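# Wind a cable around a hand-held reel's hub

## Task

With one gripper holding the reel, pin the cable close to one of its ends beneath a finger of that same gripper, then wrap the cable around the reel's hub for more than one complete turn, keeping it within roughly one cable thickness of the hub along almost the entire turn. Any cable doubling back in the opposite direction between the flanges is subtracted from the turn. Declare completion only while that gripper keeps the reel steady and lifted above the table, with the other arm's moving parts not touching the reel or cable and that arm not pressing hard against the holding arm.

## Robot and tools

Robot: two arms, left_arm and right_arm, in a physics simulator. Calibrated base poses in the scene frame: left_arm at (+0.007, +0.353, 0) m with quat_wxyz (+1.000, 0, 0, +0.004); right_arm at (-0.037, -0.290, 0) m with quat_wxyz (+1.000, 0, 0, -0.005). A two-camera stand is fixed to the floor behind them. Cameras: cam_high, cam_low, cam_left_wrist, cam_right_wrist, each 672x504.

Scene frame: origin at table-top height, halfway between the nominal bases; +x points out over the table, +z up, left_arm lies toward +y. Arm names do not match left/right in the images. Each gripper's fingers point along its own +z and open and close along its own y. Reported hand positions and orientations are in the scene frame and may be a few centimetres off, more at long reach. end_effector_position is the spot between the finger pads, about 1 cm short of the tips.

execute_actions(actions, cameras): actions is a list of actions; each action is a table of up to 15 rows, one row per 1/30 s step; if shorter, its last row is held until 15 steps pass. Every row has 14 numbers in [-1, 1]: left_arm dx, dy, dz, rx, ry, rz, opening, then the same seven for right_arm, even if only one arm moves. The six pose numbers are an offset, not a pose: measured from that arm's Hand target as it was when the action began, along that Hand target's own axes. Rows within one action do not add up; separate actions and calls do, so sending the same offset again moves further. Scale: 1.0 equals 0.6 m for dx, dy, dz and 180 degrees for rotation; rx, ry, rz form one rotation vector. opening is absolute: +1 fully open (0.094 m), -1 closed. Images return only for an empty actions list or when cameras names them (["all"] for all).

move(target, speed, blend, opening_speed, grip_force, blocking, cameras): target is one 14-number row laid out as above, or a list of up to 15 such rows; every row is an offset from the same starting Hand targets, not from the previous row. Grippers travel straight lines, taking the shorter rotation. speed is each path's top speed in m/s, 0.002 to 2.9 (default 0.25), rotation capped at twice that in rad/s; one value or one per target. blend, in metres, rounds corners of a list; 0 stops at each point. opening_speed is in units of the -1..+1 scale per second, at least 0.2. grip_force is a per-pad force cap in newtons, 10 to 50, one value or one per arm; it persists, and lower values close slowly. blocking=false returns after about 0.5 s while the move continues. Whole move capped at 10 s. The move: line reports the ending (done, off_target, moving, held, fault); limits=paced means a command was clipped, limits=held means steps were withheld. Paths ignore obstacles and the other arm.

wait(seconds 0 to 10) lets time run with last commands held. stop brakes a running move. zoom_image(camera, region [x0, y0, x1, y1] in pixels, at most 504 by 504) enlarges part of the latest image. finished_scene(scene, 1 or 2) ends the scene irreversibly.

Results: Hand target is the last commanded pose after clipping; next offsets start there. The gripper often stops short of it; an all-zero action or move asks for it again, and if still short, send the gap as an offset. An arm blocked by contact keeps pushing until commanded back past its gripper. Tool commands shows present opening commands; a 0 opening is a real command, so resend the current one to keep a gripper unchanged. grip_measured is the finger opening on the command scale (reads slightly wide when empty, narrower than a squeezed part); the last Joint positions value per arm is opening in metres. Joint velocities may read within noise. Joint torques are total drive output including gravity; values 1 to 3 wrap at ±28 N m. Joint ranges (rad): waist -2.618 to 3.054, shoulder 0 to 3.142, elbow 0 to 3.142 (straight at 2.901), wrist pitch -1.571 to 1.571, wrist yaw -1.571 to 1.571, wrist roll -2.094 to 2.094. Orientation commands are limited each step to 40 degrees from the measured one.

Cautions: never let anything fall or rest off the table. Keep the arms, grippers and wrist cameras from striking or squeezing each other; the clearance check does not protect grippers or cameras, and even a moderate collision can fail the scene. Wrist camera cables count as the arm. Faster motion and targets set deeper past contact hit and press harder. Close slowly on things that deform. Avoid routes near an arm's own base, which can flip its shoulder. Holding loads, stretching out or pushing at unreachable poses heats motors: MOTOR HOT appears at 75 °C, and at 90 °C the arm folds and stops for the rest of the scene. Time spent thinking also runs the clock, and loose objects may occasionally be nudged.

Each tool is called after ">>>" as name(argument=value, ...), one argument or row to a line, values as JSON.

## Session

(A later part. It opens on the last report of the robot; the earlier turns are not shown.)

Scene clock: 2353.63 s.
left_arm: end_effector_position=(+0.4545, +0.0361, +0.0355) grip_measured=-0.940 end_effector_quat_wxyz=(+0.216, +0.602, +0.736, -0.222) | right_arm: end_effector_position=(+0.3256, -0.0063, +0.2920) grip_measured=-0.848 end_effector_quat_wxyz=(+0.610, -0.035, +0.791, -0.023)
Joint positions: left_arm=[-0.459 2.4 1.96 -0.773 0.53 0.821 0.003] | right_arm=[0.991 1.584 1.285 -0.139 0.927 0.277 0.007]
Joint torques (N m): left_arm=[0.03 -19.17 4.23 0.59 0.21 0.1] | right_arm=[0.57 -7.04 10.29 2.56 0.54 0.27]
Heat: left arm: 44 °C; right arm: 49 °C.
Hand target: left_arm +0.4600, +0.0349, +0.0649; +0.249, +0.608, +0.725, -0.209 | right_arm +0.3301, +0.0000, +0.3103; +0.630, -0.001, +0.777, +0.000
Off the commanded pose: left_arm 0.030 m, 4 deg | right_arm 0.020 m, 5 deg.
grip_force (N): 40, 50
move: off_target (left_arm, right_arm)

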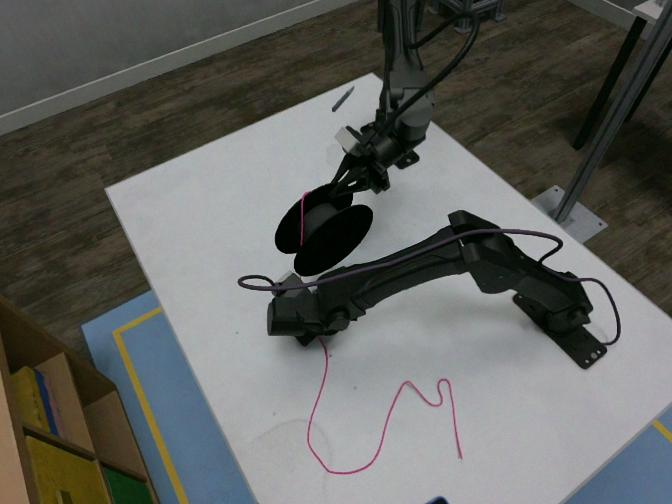

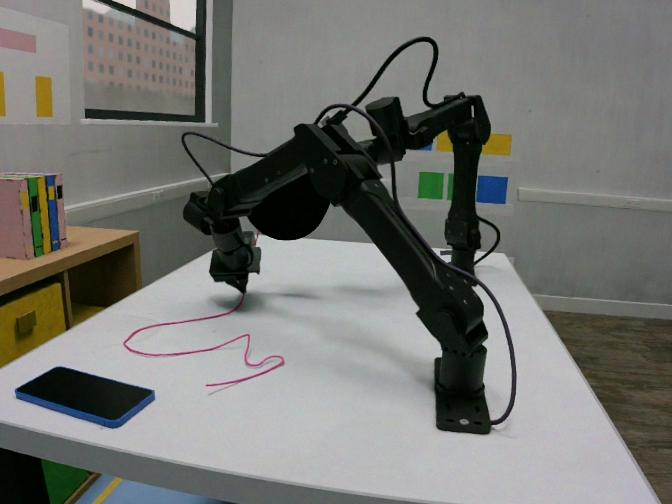

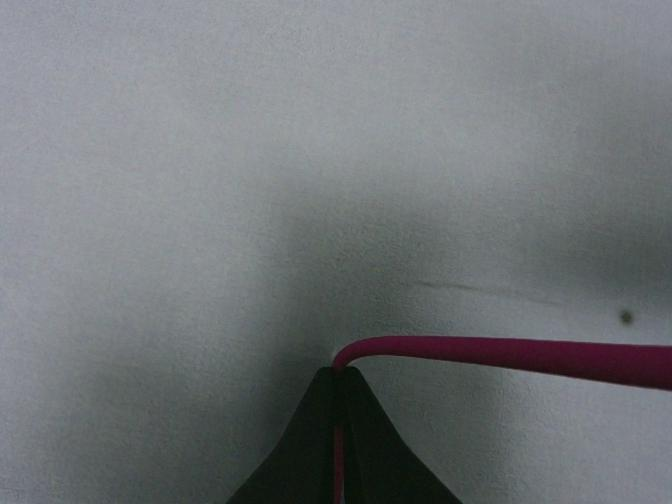

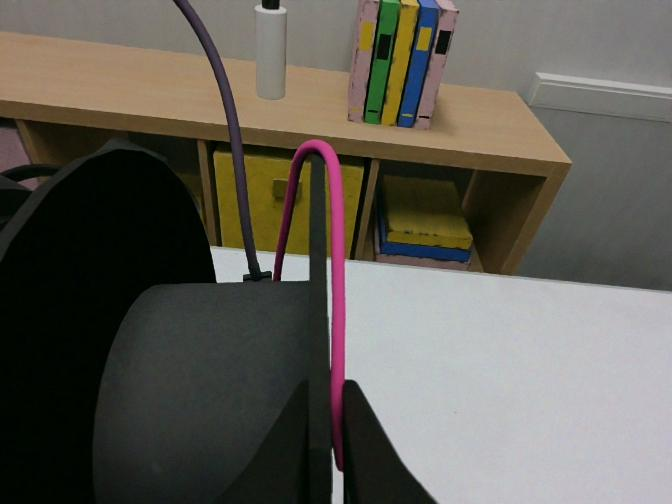

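>>> move(
  target=[-0.041,0,-0.0527,0,0,0,-1,0,0,0,0,0,0,-0.97],
  speed=0.08,
  cameras=["cam_right_wrist","cam_low"],
)

Scene clock: 2365.43 s.
left_arm: end_effector_position=(+0.4520, +0.0398, +0.0586) grip_measured=-0.940 end_effector_quat_wxyz=(+0.207, +0.601, +0.741, -0.217) | right_arm: end_effector_position=(+0.3256, -0.0063, +0.2920) grip_measured=-0.848 end_effector_quat_wxyz=(+0.610, -0.034, +0.791, -0.022)
Joint positions: left_arm=[-0.459 2.379 2.028 -0.88 0.516 0.821 0.003] | right_arm=[0.991 1.584 1.285 -0.139 0.927 0.279 0.007]
Joint torques (N m): left_arm=[0.02 -19.36 8.46 0.28 0.37 0.09] | right_arm=[0.57 -7.01 10.3 2.55 0.54 0.24]
Heat: left arm: 47 °C; right arm: 49 °C.
Hand target: left_arm +0.4600, +0.0350, +0.1050; +0.249, +0.608, +0.725, -0.209 | right_arm +0.3301, +0.0000, +0.3103; +0.630, -0.001, +0.777, +0.000
Off the commanded pose: left_arm 0.047 m, 5 deg | right_arm 0.020 m, 5 deg.
grip_force (N): 40, 50
move: off_target (left_arm, right_arm)
Images, in order (width x height): cam_low 672x504, cam_right_wrist 672x504.

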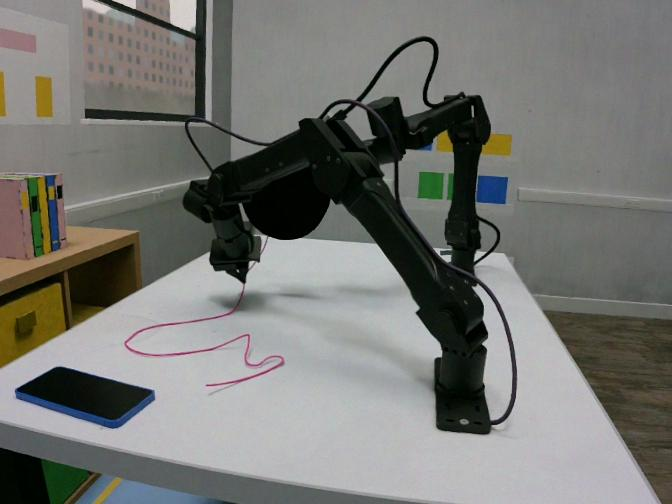

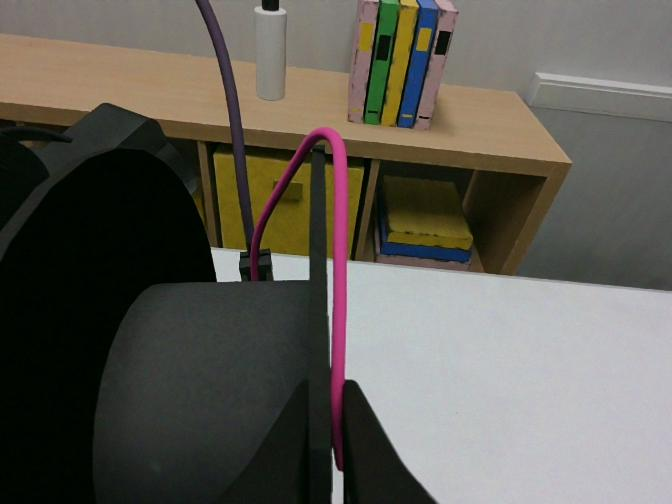

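>>> move(
  target=[
    [0.02,0,0.025,0,0,0,-1,0,0,0,0,0,0,-0.97],
    [0.02,0,0.025,0,0,0,-0.6,0,0,0,0,0,0,-0.97],
    [0.02,0,-0.225,0,0,0,-0.6,0,0,0,0,0,0,-0.97],
  ],
  speed=0.08,
  cameras=["all"],
)

Scene clock: 2405.53 s.
left_arm: end_effector_position=(+0.4452, +0.1287, +0.1636) grip_measured=-0.602 end_effector_quat_wxyz=(+0.209, +0.600, +0.743, -0.213) | right_arm: end_effector_position=(+0.3244, -0.0037, +0.2954) grip_measured=-0.848 end_effector_quat_wxyz=(+0.614, -0.031, +0.789, -0.016)
Joint positions: left_arm=[-0.288 2.229 2.199 -1.291 0.558 1.007 0.019] | right_arm=[0.997 1.584 1.289 -0.131 0.931 0.283 0.007]
Joint torques (N m): left_arm=[0.25 -17.21 8.34 0.1 0.66 0.13] | right_arm=[-0.01 -6.93 10 2.47 0.5 0.2]
Heat: left arm: 50 °C; right arm: 50 °C.
Hand target: left_arm +0.4438, +0.1259, +0.2040; +0.249, +0.608, +0.725, -0.209 | right_arm +0.3301, -0.0001, +0.3101; +0.629, -0.001, +0.777, +0.000
Off the commanded pose: left_arm 0.041 m, 5 deg | right_arm 0.016 m, 5 deg.
grip_force (N): 40, 50
move: off_target (left_arm, right_arm); target 2's new opening was sent with left_arm's hand 0.029 m and 4 deg from that target

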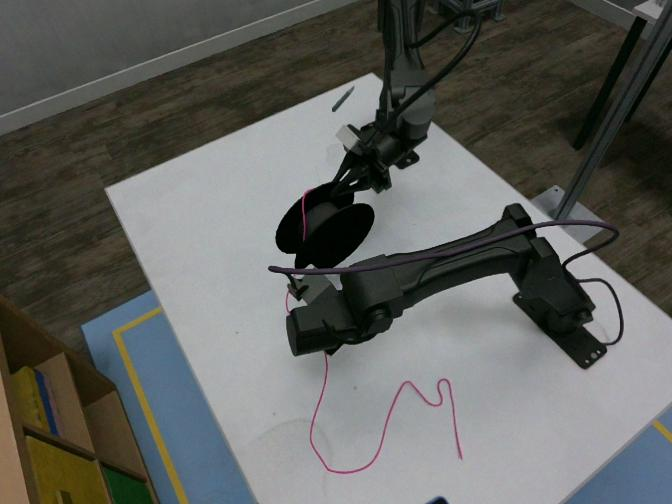

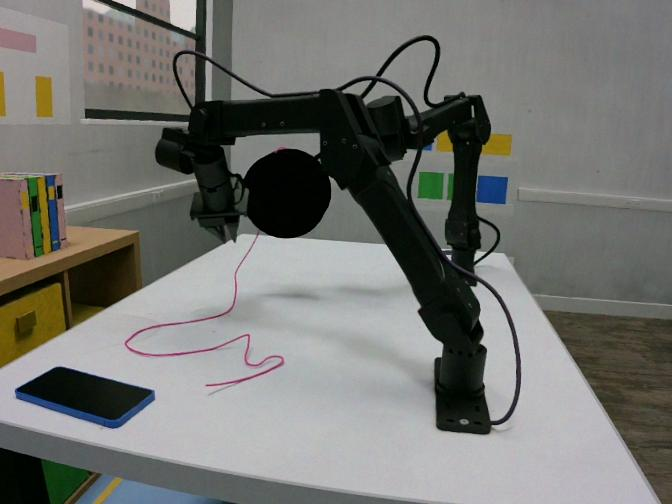

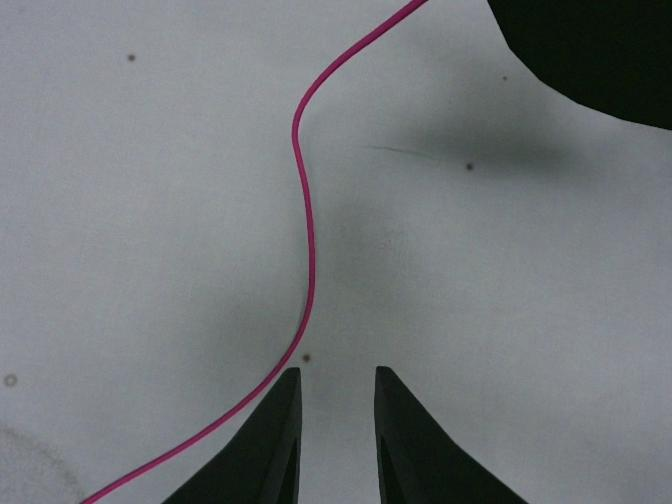

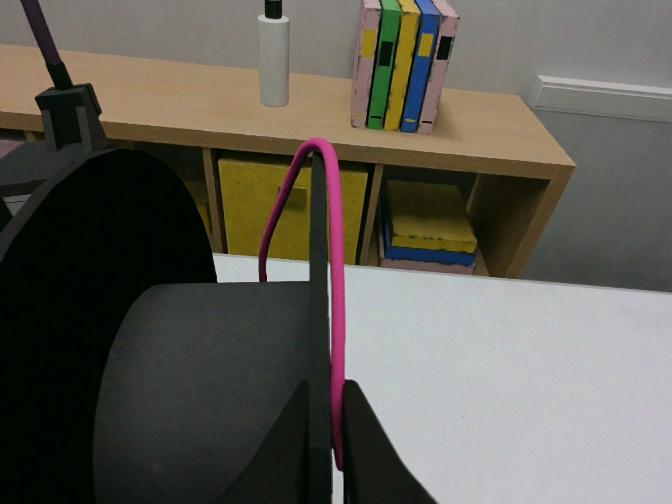

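>>> move(
  target=[0.0998,0.0145,0.1845,0,0.1,0,-0.5,0,0,0,0,0,0,-0.97],
  speed=0.1,
  cameras=["cam_left_wrist"],
)

Scene clock: 2428.70 s.
left_arm: end_effector_position=(+0.4493, +0.1126, +0.0832) grip_measured=-0.502 end_effector_quat_wxyz=(+0.124, +0.634, +0.755, -0.113) | right_arm: end_effector_position=(+0.3245, -0.0050, +0.2959) grip_measured=-0.848 end_effector_quat_wxyz=(+0.615, -0.029, +0.788, -0.019)
Joint positions: left_arm=[-0.406 2.357 2.186 -1.223 0.289 0.972 0.023] | right_arm=[0.997 1.584 1.289 -0.131 0.938 0.283 0.007]
Joint torques (N m): left_arm=[-0.38 -11.14 6.75 0.32 0.23 -0.04] | right_arm=[-0.05 -6.93 10 2.47 0.41 0.2]
Heat: left arm: 52 °C; right arm: 51 °C.
Hand target: left_arm +0.4560, +0.1069, +0.0799; +0.133, +0.633, +0.755, -0.111 | right_arm +0.3301, -0.0001, +0.3101; +0.629, -0.001, +0.777, +0.000
Off the commanded pose: left_arm 0.009 m, 1 deg | right_arm 0.016 m, 4 deg.
grip_force (N): 40, 50
move: off_target (right_arm)
Images, in order (width x height): cam_left_wrist 672x504.

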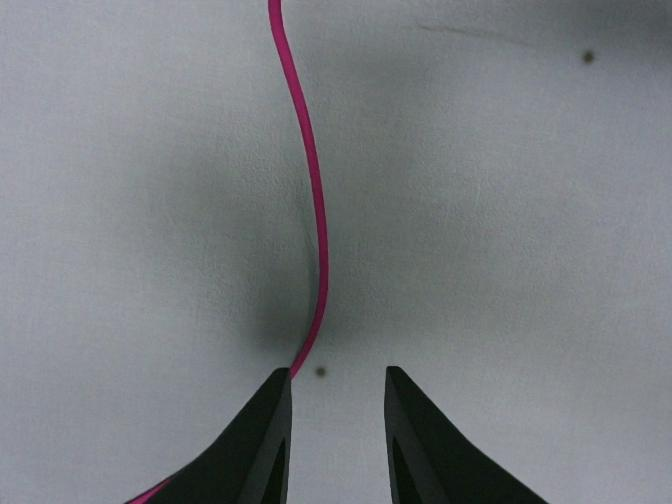

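>>> move(
  target=[
    [0.0335,0.0098,0.0967,0,0,0,-0.5,0,0,0,0,0,0,-0.97],
    [0.0422,0.0098,0.1212,0,0,0,-0.5,0,0,0,0,0,0,-0.97],
  ],
  speed=[0.1,0.05],
  cameras=["cam_left_wrist"],
)

Scene clock: 2442.50 s.
left_arm: end_effector_position=(+0.4625, +0.1075, +0.0192) grip_measured=-0.502 end_effector_quat_wxyz=(+0.140, +0.634, +0.753, -0.107) | right_arm: end_effector_position=(+0.3245, -0.0050, +0.2959) grip_measured=-0.848 end_effector_quat_wxyz=(+0.615, -0.029, +0.788, -0.019)
Joint positions: left_arm=[-0.406 2.403 2.007 -0.964 0.287 0.972 0.023] | right_arm=[0.997 1.584 1.289 -0.131 0.938 0.283 0.007]
Joint torques (N m): left_arm=[0.05 -10.97 4.33 0.38 0.24 -0.01] | right_arm=[-0.01 -6.95 9.98 2.47 0.41 0.19]
Heat: left arm: 49 °C; right arm: 52 °C.
Hand target: left_arm +0.4620, +0.1069, +0.0029; +0.133, +0.633, +0.755, -0.111 | right_arm +0.3301, -0.0001, +0.3101; +0.629, -0.001, +0.777, +0.000
Off the commanded pose: left_arm 0.016 m, 1 deg | right_arm 0.016 m, 4 deg.
grip_force (N): 40, 50
move: off_target (left_arm, right_arm)
Images, in order (width x height): cam_left_wrist 672x504.

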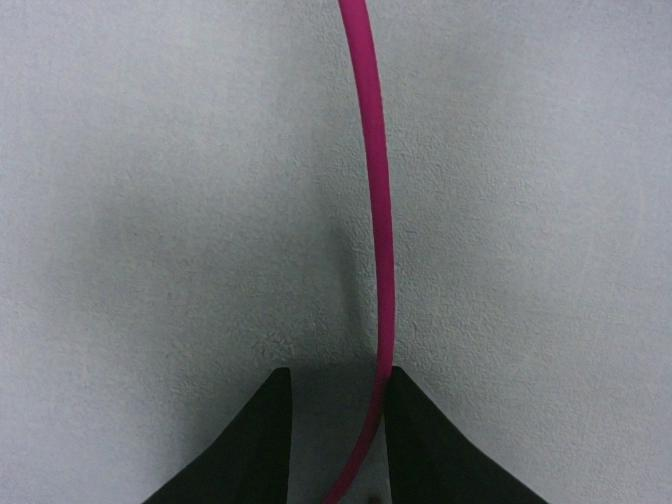

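>>> move(
  target=[
    [0.006,-0.022,0.009,0,0,0,-0.5,0,0,0,0,0,0,-0.97],
    [0.006,-0.022,0.009,0,0,0,-1,0,0,0,0,0,0,-0.97],
  ],
  speed=[0.1,0.05],
  cameras=["cam_left_wrist"],
)

Scene clock: 2449.33 s.
left_arm: end_effector_position=(+0.4617, +0.1034, +0.0163) grip_measured=-0.932 end_effector_quat_wxyz=(+0.160, +0.633, +0.749, -0.109) | right_arm: end_effector_position=(+0.3245, -0.0050, +0.2959) grip_measured=-0.848 end_effector_quat_wxyz=(+0.615, -0.029, +0.788, -0.019)
Joint positions: left_arm=[-0.408 2.37 1.924 -0.874 0.302 0.964 0.003] | right_arm=[0.997 1.584 1.289 -0.131 0.938 0.283 0.007]
Joint torques (N m): left_arm=[-0.76 -11.93 2.28 0.25 0.05 -0.05] | right_arm=[-0.02 -6.93 9.99 2.46 0.41 0.2]
Heat: left arm: 48 °C; right arm: 52 °C.
Hand target: left_arm +0.4488, +0.1063, -0.0033; +0.133, +0.633, +0.755, -0.111 | right_arm +0.3301, -0.0001, +0.3101; +0.629, -0.001, +0.777, +0.000
Off the commanded pose: left_arm 0.024 m, 3 deg | right_arm 0.016 m, 4 deg.
grip_force (N): 40, 50
move: off_target (left_arm, right_arm); target 2's new opening was sent with left_arm's hand 0.023 m and 2 deg from that target
Images, in order (width x height): cam_left_wrist 672x504.

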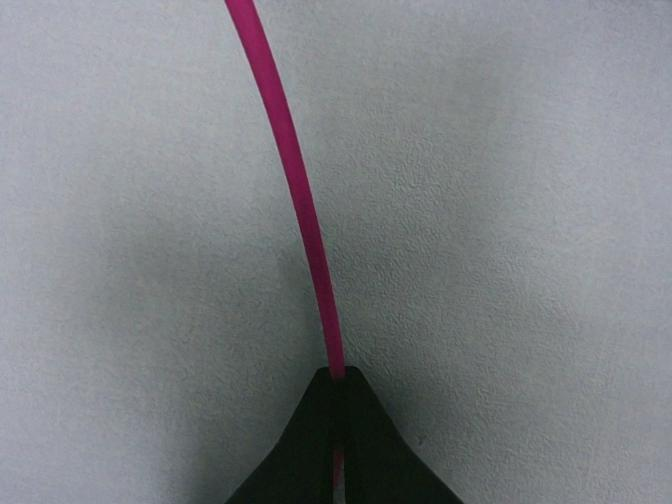

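>>> move(
  target=[-0.097,0.079,-0.147,0,-0.333,0,-1,-0.179,0,-0.038,0,0,0,-0.97],
  speed=0.12,
  cameras=["all"],
)

Scene clock: 2489.40 s.
left_arm: end_effector_position=(+0.5019, +0.0883, +0.0977) grip_measured=-0.933 end_effector_quat_wxyz=(+0.488, +0.491, +0.596, -0.408) | right_arm: end_effector_position=(+0.3262, -0.0016, +0.4114) grip_measured=-0.848 end_effector_quat_wxyz=(+0.621, -0.022, +0.783, -0.008)
Joint positions: left_arm=[-0.204 2.333 1.483 0.365 1.146 0.441 0.003] | right_arm=[0.997 1.662 1.822 -0.555 0.934 0.283 0.007]
Joint torques (N m): left_arm=[0.53 -12.78 4.18 1.18 0.54 -0.07] | right_arm=[-0.02 -6.93 9.52 2.2 0.45 0.18]
Heat: left arm: 48 °C; right arm: 52 °C.
Hand target: left_arm +0.4997, +0.0902, +0.0993; +0.492, +0.493, +0.588, -0.413 | right_arm +0.3301, +0.0000, +0.4200; +0.630, -0.001, +0.777, +0.000
Off the commanded pose: left_arm 0.003 m, 1 deg | right_arm 0.009 m, 3 deg.
grip_force (N): 40, 50
move: off_target (right_arm)

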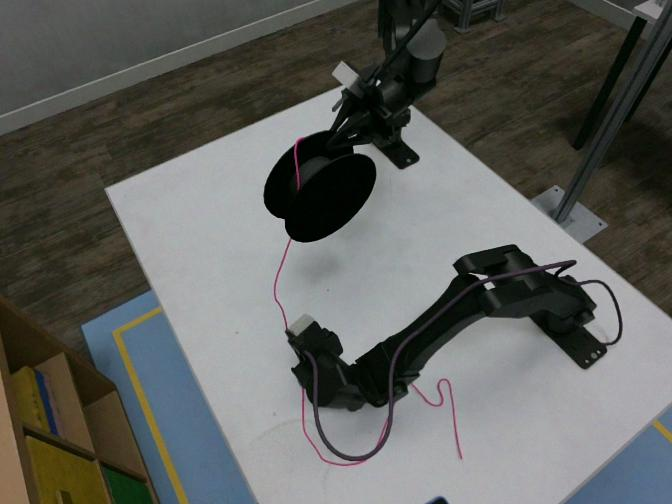

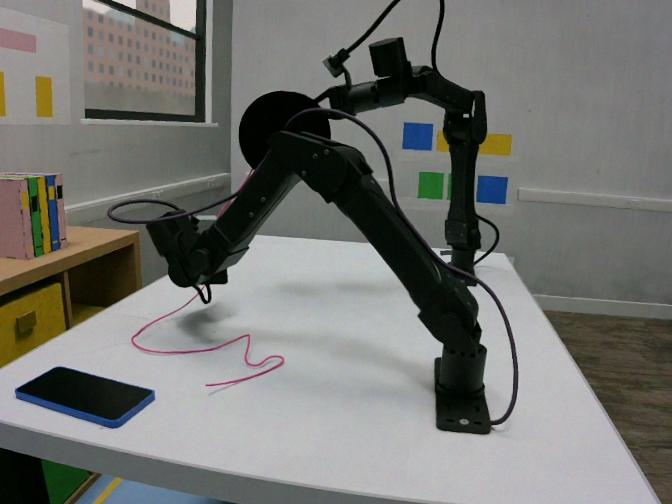

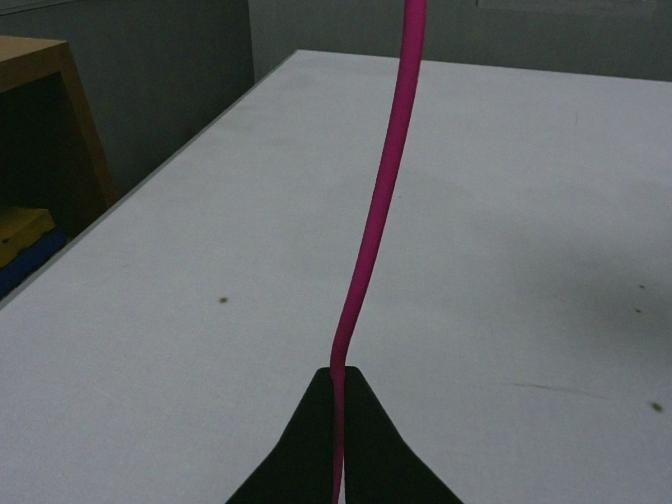

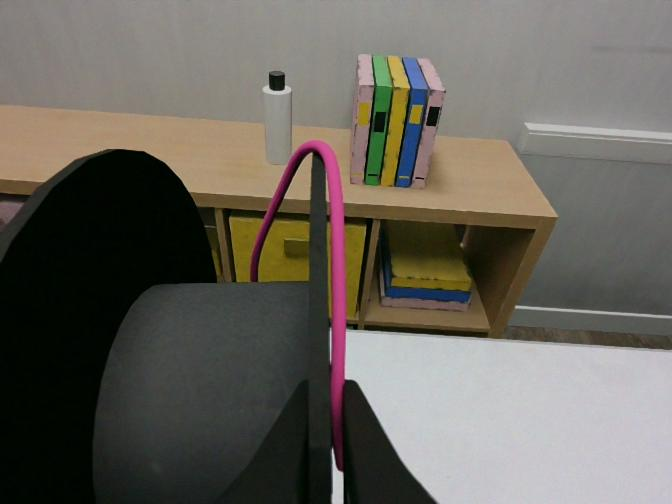

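>>> move(
  target=[
    [-0.0495,0.017,0.0887,0,0,0,-1,0,0,0,0,0,0,-0.97],
    [0.012,-0.1143,0.076,0,0,0,-1,0,0,0,0,0,0,-0.97],
    [0.0208,-0.3085,0.0257,0,0,0,-1,0,0,0,0,0,0,-0.97],
  ],
  speed=0.12,
  blend=[0.02,0.03,0],
  cameras=["all"],
)

Scene clock: 2502.67 s.
left_arm: end_effector_position=(+0.3192, +0.0463, +0.0660) grip_measured=-0.933 end_effector_quat_wxyz=(+0.470, +0.490, +0.604, -0.418) | right_arm: end_effector_position=(+0.3267, -0.0004, +0.4047) grip_measured=-0.848 end_effector_quat_wxyz=(+0.614, -0.030, +0.788, -0.016)
Joint positions: left_arm=[-0.449 2.031 0.671 1.001 0.935 0.248 0.003] | right_arm=[0.997 1.67 1.822 -0.574 0.931 0.283 0.007]
Joint torques (N m): left_arm=[-0.27 -12.14 2.28 1.33 0.17 -0.06] | right_arm=[-0.01 -7.72 9.44 2.39 0.5 0.19]
Heat: left arm: 47 °C; right arm: 51 °C.
Hand target: left_arm +0.3197, +0.0452, +0.0844; +0.492, +0.493, +0.587, -0.412 | right_arm +0.3301, +0.0000, +0.4200; +0.629, -0.001, +0.777, +0.000
Off the commanded pose: left_arm 0.018 m, 3 deg | right_arm 0.016 m, 4 deg.
grip_force (N): 40, 50
move: off_target (left_arm, right_arm)

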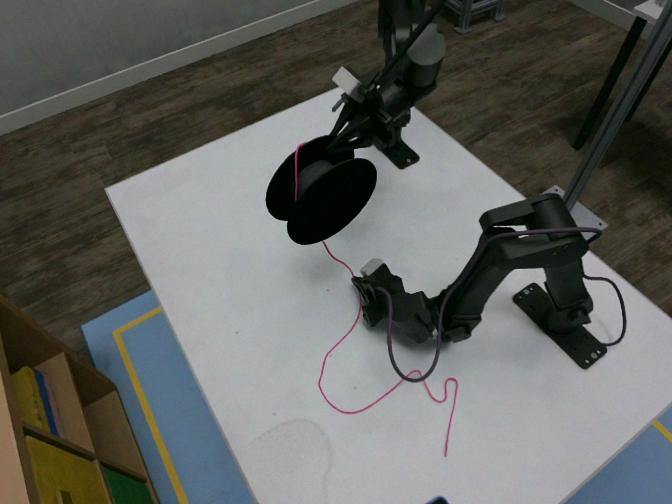

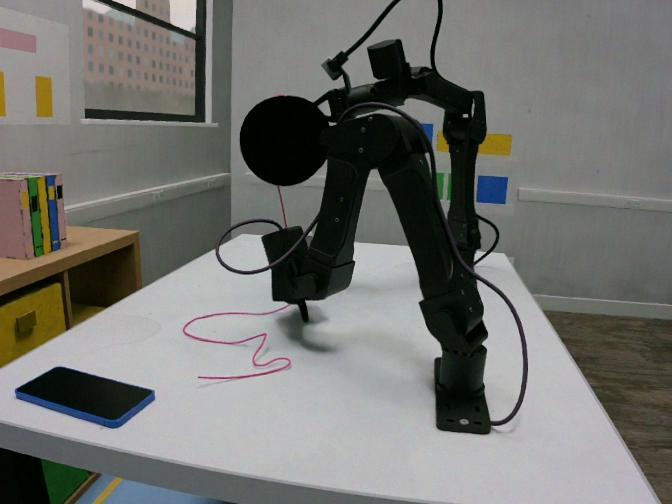

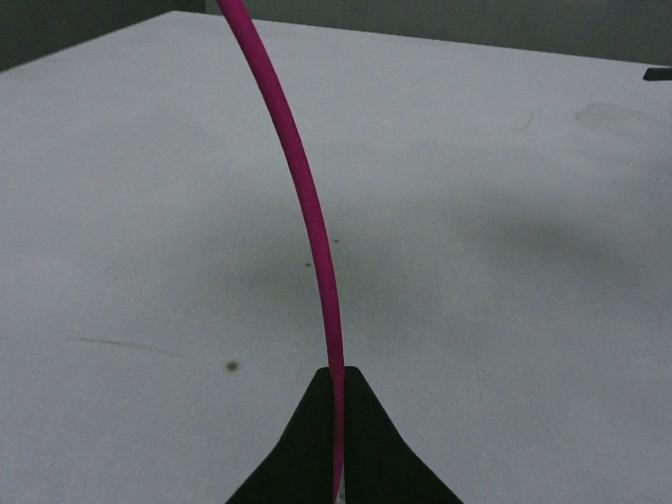

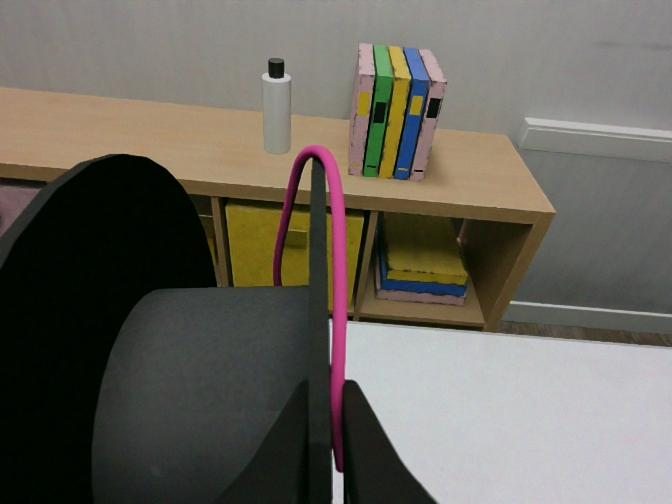

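>>> move(
  target=[
    [-0.0432,-0.1868,-0.101,0,0,0,-1,0,0,0,0,0,0,-0.97],
    [-0.1905,-0.2543,-0.2252,0,0,0,-1,0,0,0,0,0,0,-0.97],
  ],
  speed=0.12,
  blend=[0.03,0],
  cameras=["all"],
)

Scene clock: 2521.07 s.
left_arm: end_effector_position=(+0.1521, +0.1306, +0.2063) grip_measured=-0.933 end_effector_quat_wxyz=(+0.486, +0.483, +0.602, -0.410) | right_arm: end_effector_position=(+0.3260, +0.0027, +0.4033) grip_measured=-0.848 end_effector_quat_wxyz=(+0.612, -0.034, +0.790, -0.008)
Joint positions: left_arm=[-0.431 0.602 0.343 -0.066 0.928 0.239 0.003] | right_arm=[0.998 1.67 1.822 -0.576 0.914 0.288 0.007]
Joint torques (N m): left_arm=[0.44 0.79 9.54 0.93 0.5 0.16] | right_arm=[-0.02 -7.73 9.43 2.42 0.73 0.15]
Heat: left arm: 44 °C; right arm: 51 °C.
Hand target: left_arm +0.1498, +0.1298, +0.2207; +0.492, +0.493, +0.587, -0.412 | right_arm +0.3300, +0.0000, +0.4200; +0.629, -0.001, +0.777, +0.000
Off the commanded pose: left_arm 0.015 m, 2 deg | right_arm 0.017 m, 5 deg.
grip_force (N): 40, 50
move: off_target (left_arm, right_arm)

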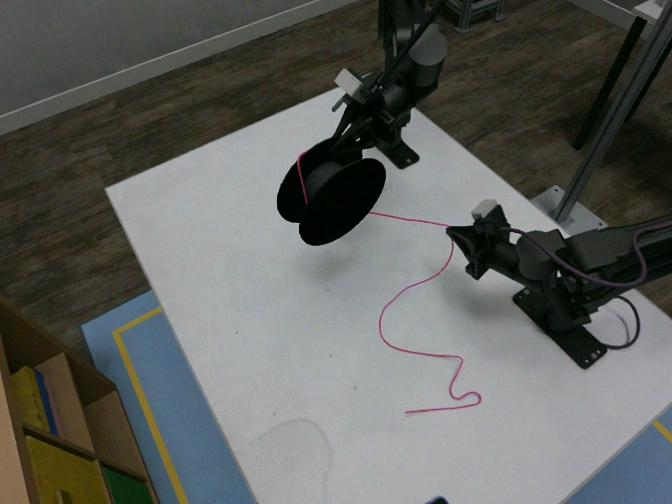

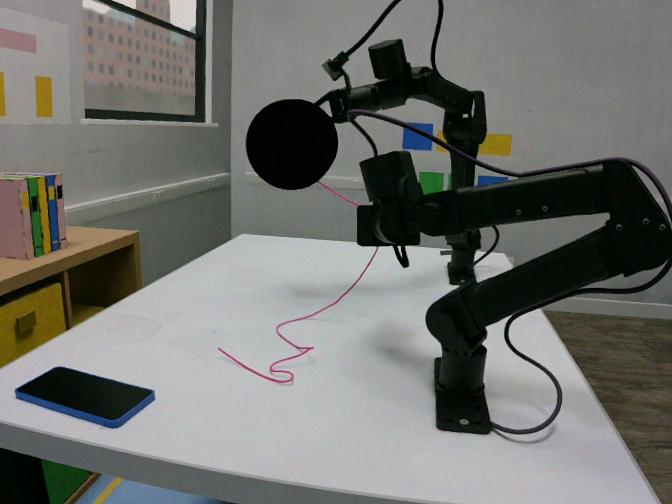

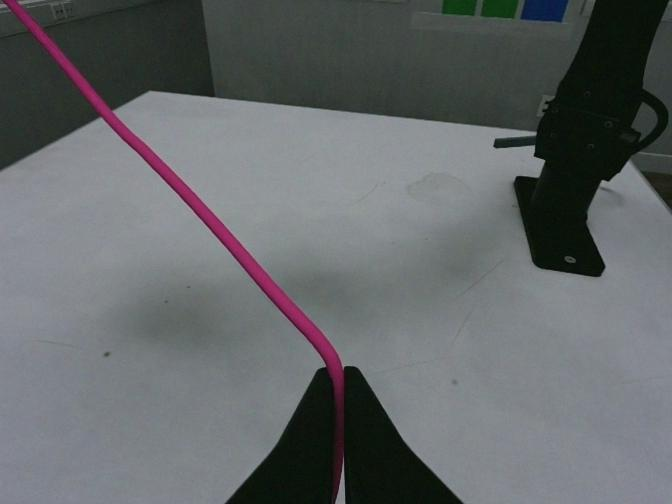

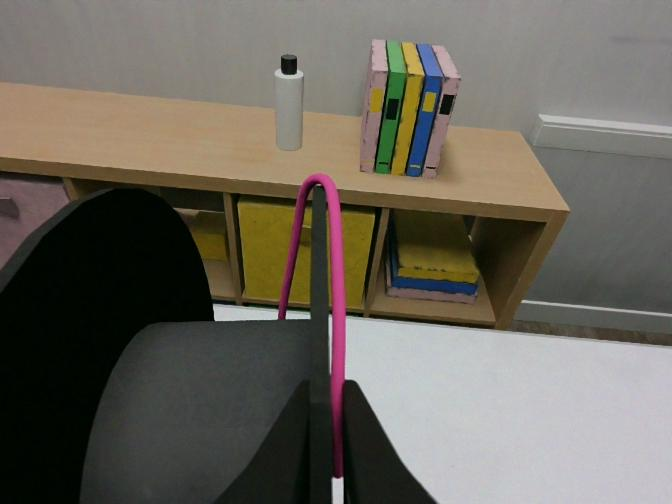

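>>> move(
  target=[-0.001,0.0328,0.0057,0,0,0,-1,0.163,0,0.0347,0,0,0,-0.97],
  speed=0.12,
  cameras=["all"],
)

Scene clock: 2528.87 s.
left_arm: end_effector_position=(+0.1653, +0.1324, +0.1976) grip_measured=-0.933 end_effector_quat_wxyz=(+0.465, +0.480, +0.615, -0.418) | right_arm: end_effector_position=(+0.3318, +0.0091, +0.2916) grip_measured=-0.848 end_effector_quat_wxyz=(+0.604, -0.034, +0.796, -0.021)
Joint positions: left_arm=[-0.371 0.715 0.368 -0.062 0.993 0.278 0.003] | right_arm=[0.998 1.649 1.369 -0.187 0.926 0.305 0.007]
Joint torques (N m): left_arm=[0.58 0.28 9.8 1.32 0.46 0.14] | right_arm=[-0.13 -12.49 6.87 2.59 0.58 0.03]
Heat: left arm: 43 °C; right arm: 51 °C.
Hand target: left_arm +0.1698, +0.1298, +0.2206; +0.492, +0.493, +0.587, -0.412 | right_arm +0.3302, -0.0001, +0.3200; +0.629, -0.001, +0.777, +0.000
Off the commanded pose: left_arm 0.024 m, 5 deg | right_arm 0.030 m, 6 deg.
grip_force (N): 40, 50
move: off_target (left_arm, right_arm)

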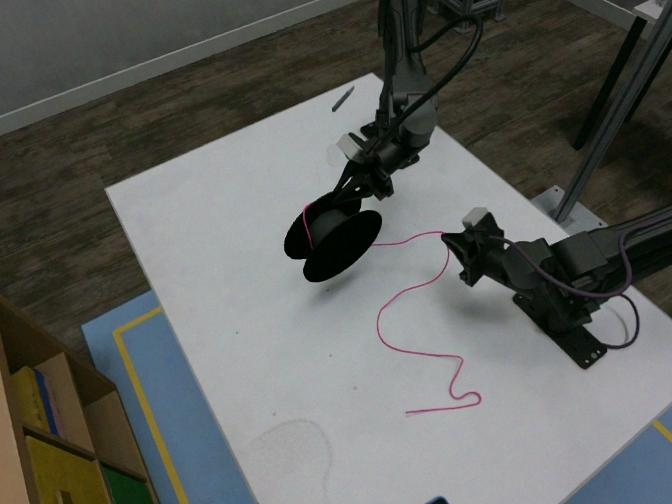

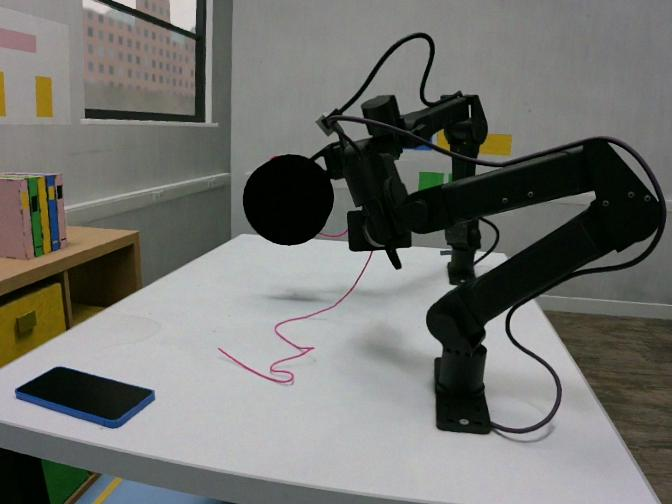

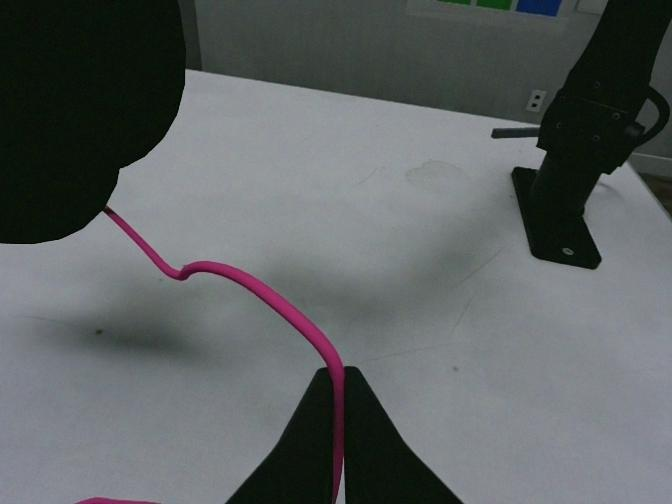

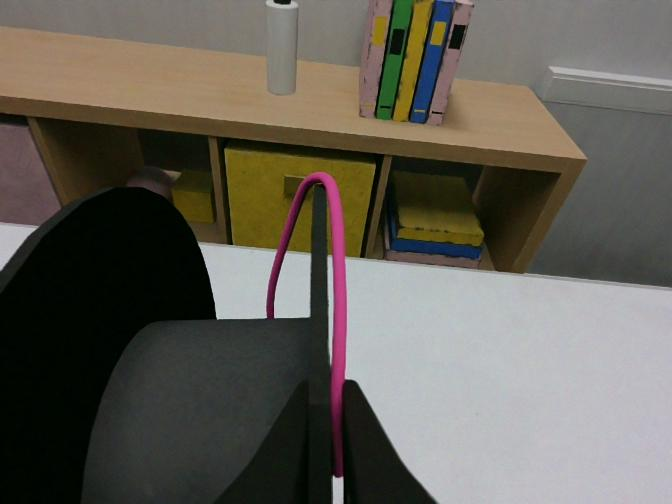

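>>> move(
  target=[
    [-0.1957,-0.0338,-0.0835,0,0,0,-1,0.0489,0,0.0104,0,0,0,-0.97],
    [-0.3495,0.1052,-0.0343,0,0,0,-1,0.0489,0,0.0104,0,0,0,-0.97],
  ],
  speed=0.12,
  blend=[0.03,0],
  cameras=["all"],
)

Scene clock: 2555.50 s.
left_arm: end_effector_position=(+0.2410, +0.1277, +0.3929) grip_measured=-0.933 end_effector_quat_wxyz=(+0.452, +0.470, +0.634, -0.416) | right_arm: end_effector_position=(+0.3297, +0.0204, +0.2984) grip_measured=-0.848 end_effector_quat_wxyz=(+0.636, +0.000, +0.771, +0.043)
Joint positions: left_arm=[-0.274 1.182 1.39 -0.73 1.057 0.358 0.003] | right_arm=[1.011 1.63 1.276 0.043 0.91 0.316 0.007]
Joint torques (N m): left_arm=[-0.09 -3.6 11.15 1.39 0.76 0.03] | right_arm=[-1.26 -10.02 5.56 1.53 0.69 -0.15]
Heat: left arm: 42 °C; right arm: 52 °C.
Hand target: left_arm +0.2348, +0.1245, +0.4307; +0.492, +0.493, +0.587, -0.412 | right_arm +0.3301, -0.0001, +0.2899; +0.629, -0.001, +0.777, +0.000
Off the commanded pose: left_arm 0.038 m, 8 deg | right_arm 0.022 m, 5 deg.
grip_force (N): 40, 50
move: off_target (left_arm, right_arm)

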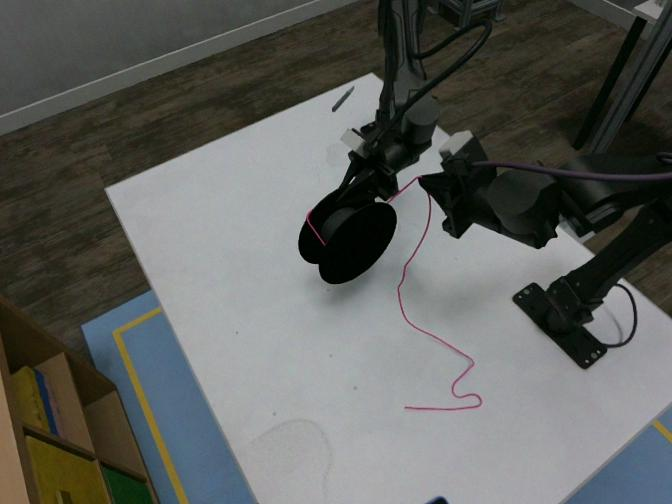

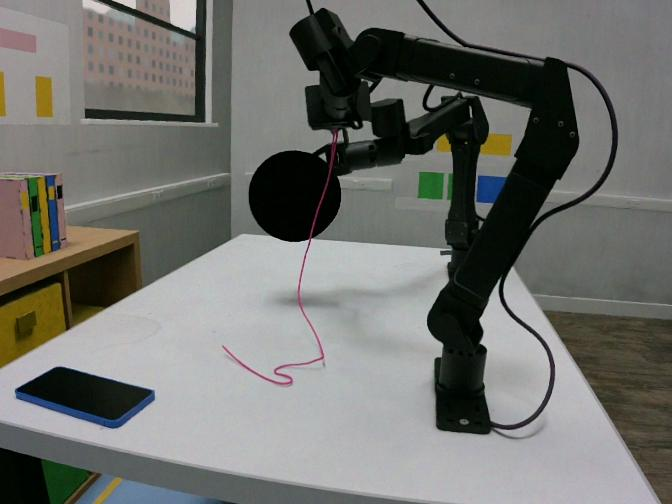

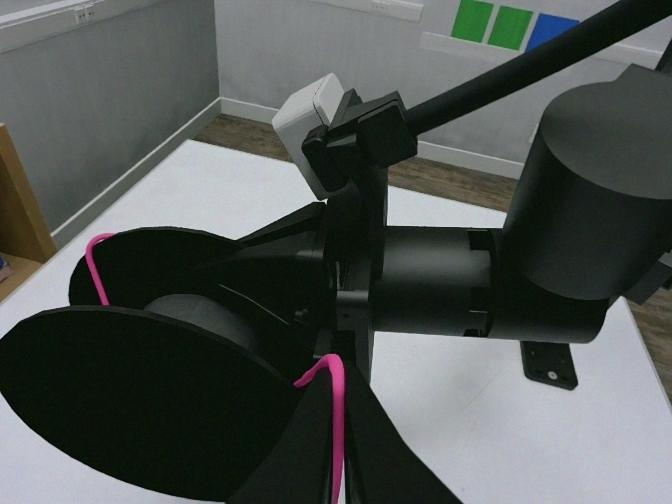

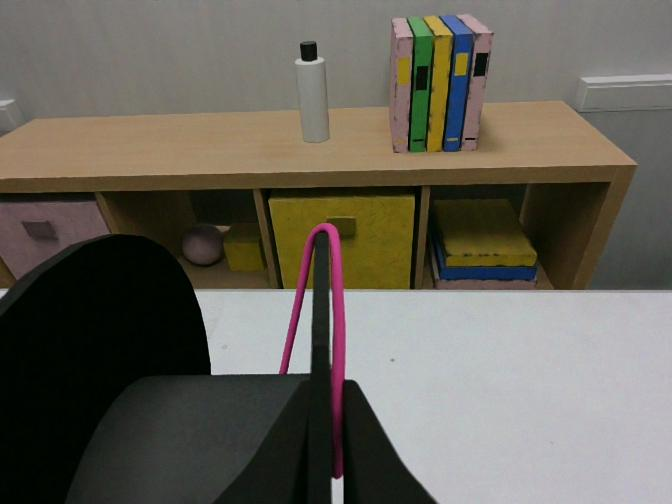

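>>> move(
  target=[
    [-0.0043,0.0718,0.0723,0,0,0,-1,0,0,0,0,0,0,-0.97],
    [-0.015,0.144,0.1425,0,0,0,-1,0,0,0,0,0,0,-0.97],
  ],
  speed=0.1,
  blend=[0.02,0],
  cameras=["all"],
)

Scene clock: 2579.10 s.
left_arm: end_effector_position=(+0.3310, +0.0600, +0.3938) grip_measured=-0.933 end_effector_quat_wxyz=(+0.453, +0.481, +0.621, -0.421) | right_arm: end_effector_position=(+0.3325, +0.0072, +0.2894) grip_measured=-0.848 end_effector_quat_wxyz=(+0.631, +0.000, +0.776, +0.009)
Joint positions: left_arm=[-0.397 1.56 1.656 -0.529 0.974 0.275 0.003] | right_arm=[0.999 1.63 1.265 0.008 0.944 0.308 0.007]
Joint torques (N m): left_arm=[-0.38 -6.37 10.5 1.61 0.32 -0.05] | right_arm=[-0.24 -10.1 6.17 1.85 0.31 -0.05]
Heat: left arm: 46 °C; right arm: 50 °C.
Hand target: left_arm +0.3349, +0.0551, +0.4245; +0.492, +0.493, +0.588, -0.412 | right_arm +0.3302, -0.0002, +0.2900; +0.629, -0.001, +0.777, +0.000
Off the commanded pose: left_arm 0.031 m, 6 deg | right_arm 0.008 m, 1 deg.
grip_force (N): 40, 50
move: off_target (left_arm)

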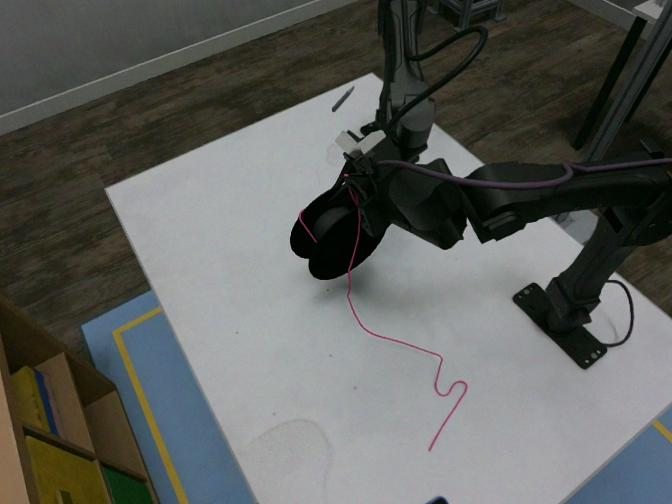

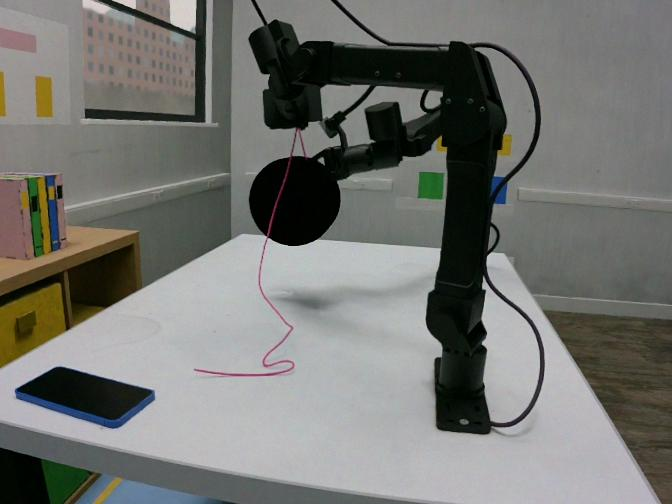

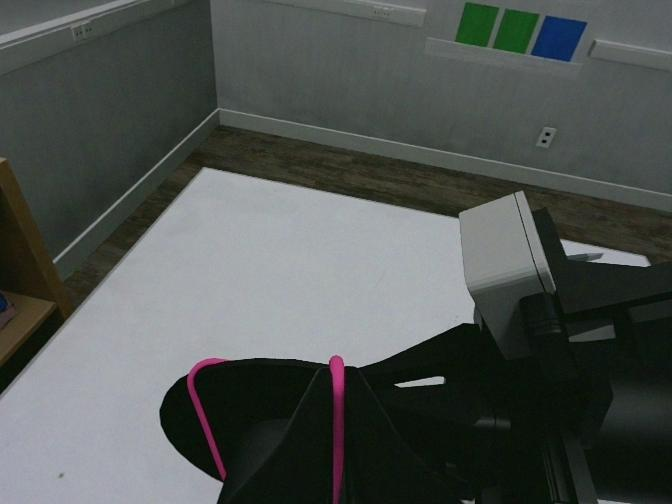

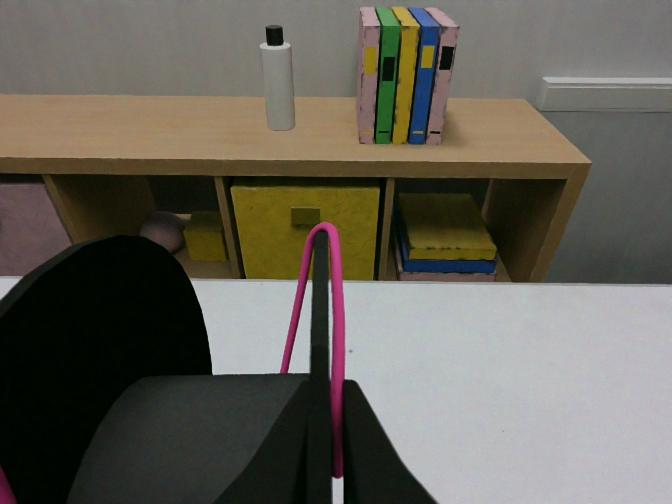

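>>> move(
  target=[
    [0.0015,0.0695,0.0385,0,0,0,-1,0,0,0,0,0,0,-0.97],
    [0.0297,0.1578,0.0712,0,0,0,-1,0,0,0,0,0,0,-0.97],
  ],
  speed=0.1,
  blend=[0.02,0],
  cameras=["all"],
)

Scene clock: 2586.10 s.
left_arm: end_effector_position=(+0.4140, +0.0299, +0.3644) grip_measured=-0.933 end_effector_quat_wxyz=(+0.427, +0.480, +0.626, -0.442) | right_arm: end_effector_position=(+0.3391, -0.0048, +0.2976) grip_measured=-0.848 end_effector_quat_wxyz=(+0.643, +0.030, +0.765, +0.000)
Joint positions: left_arm=[-0.379 1.93 1.997 -0.563 1.032 0.287 0.003] | right_arm=[0.981 1.63 1.265 0.046 0.986 0.308 0.007]
Joint torques (N m): left_arm=[1.84 -9.52 11.55 1.85 0.13 0.12] | right_arm=[1.29 -10.14 5.93 1.48 -0.17 -0.07]
Heat: left arm: 45 °C; right arm: 49 °C.
Hand target: left_arm +0.4348, +0.0332, +0.3995; +0.492, +0.493, +0.587, -0.412 | right_arm +0.3302, -0.0002, +0.2900; +0.630, -0.001, +0.777, +0.000
Off the commanded pose: left_arm 0.041 m, 9 deg | right_arm 0.013 m, 4 deg.
grip_force (N): 40, 50
move: off_target (left_arm, right_arm)

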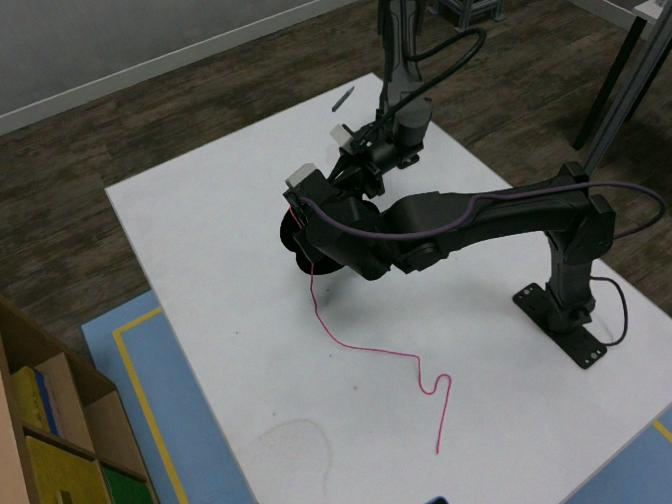

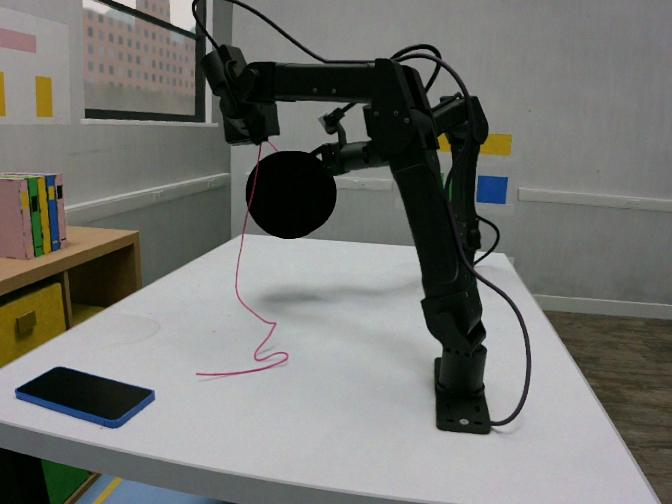

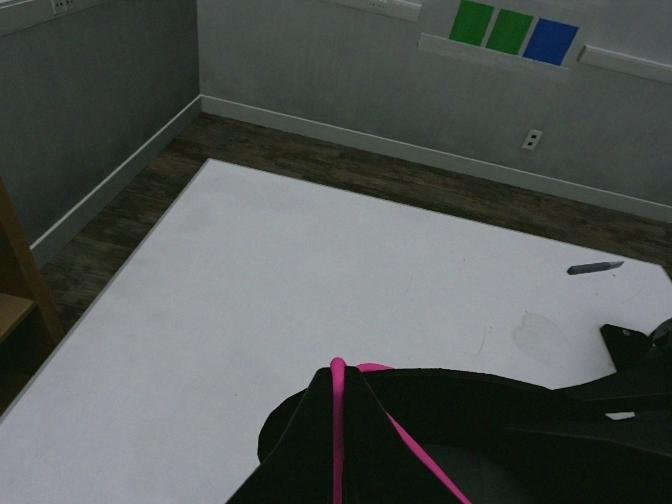

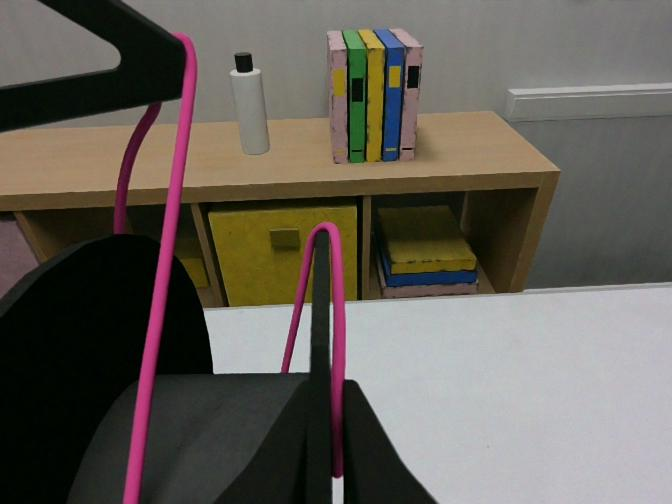

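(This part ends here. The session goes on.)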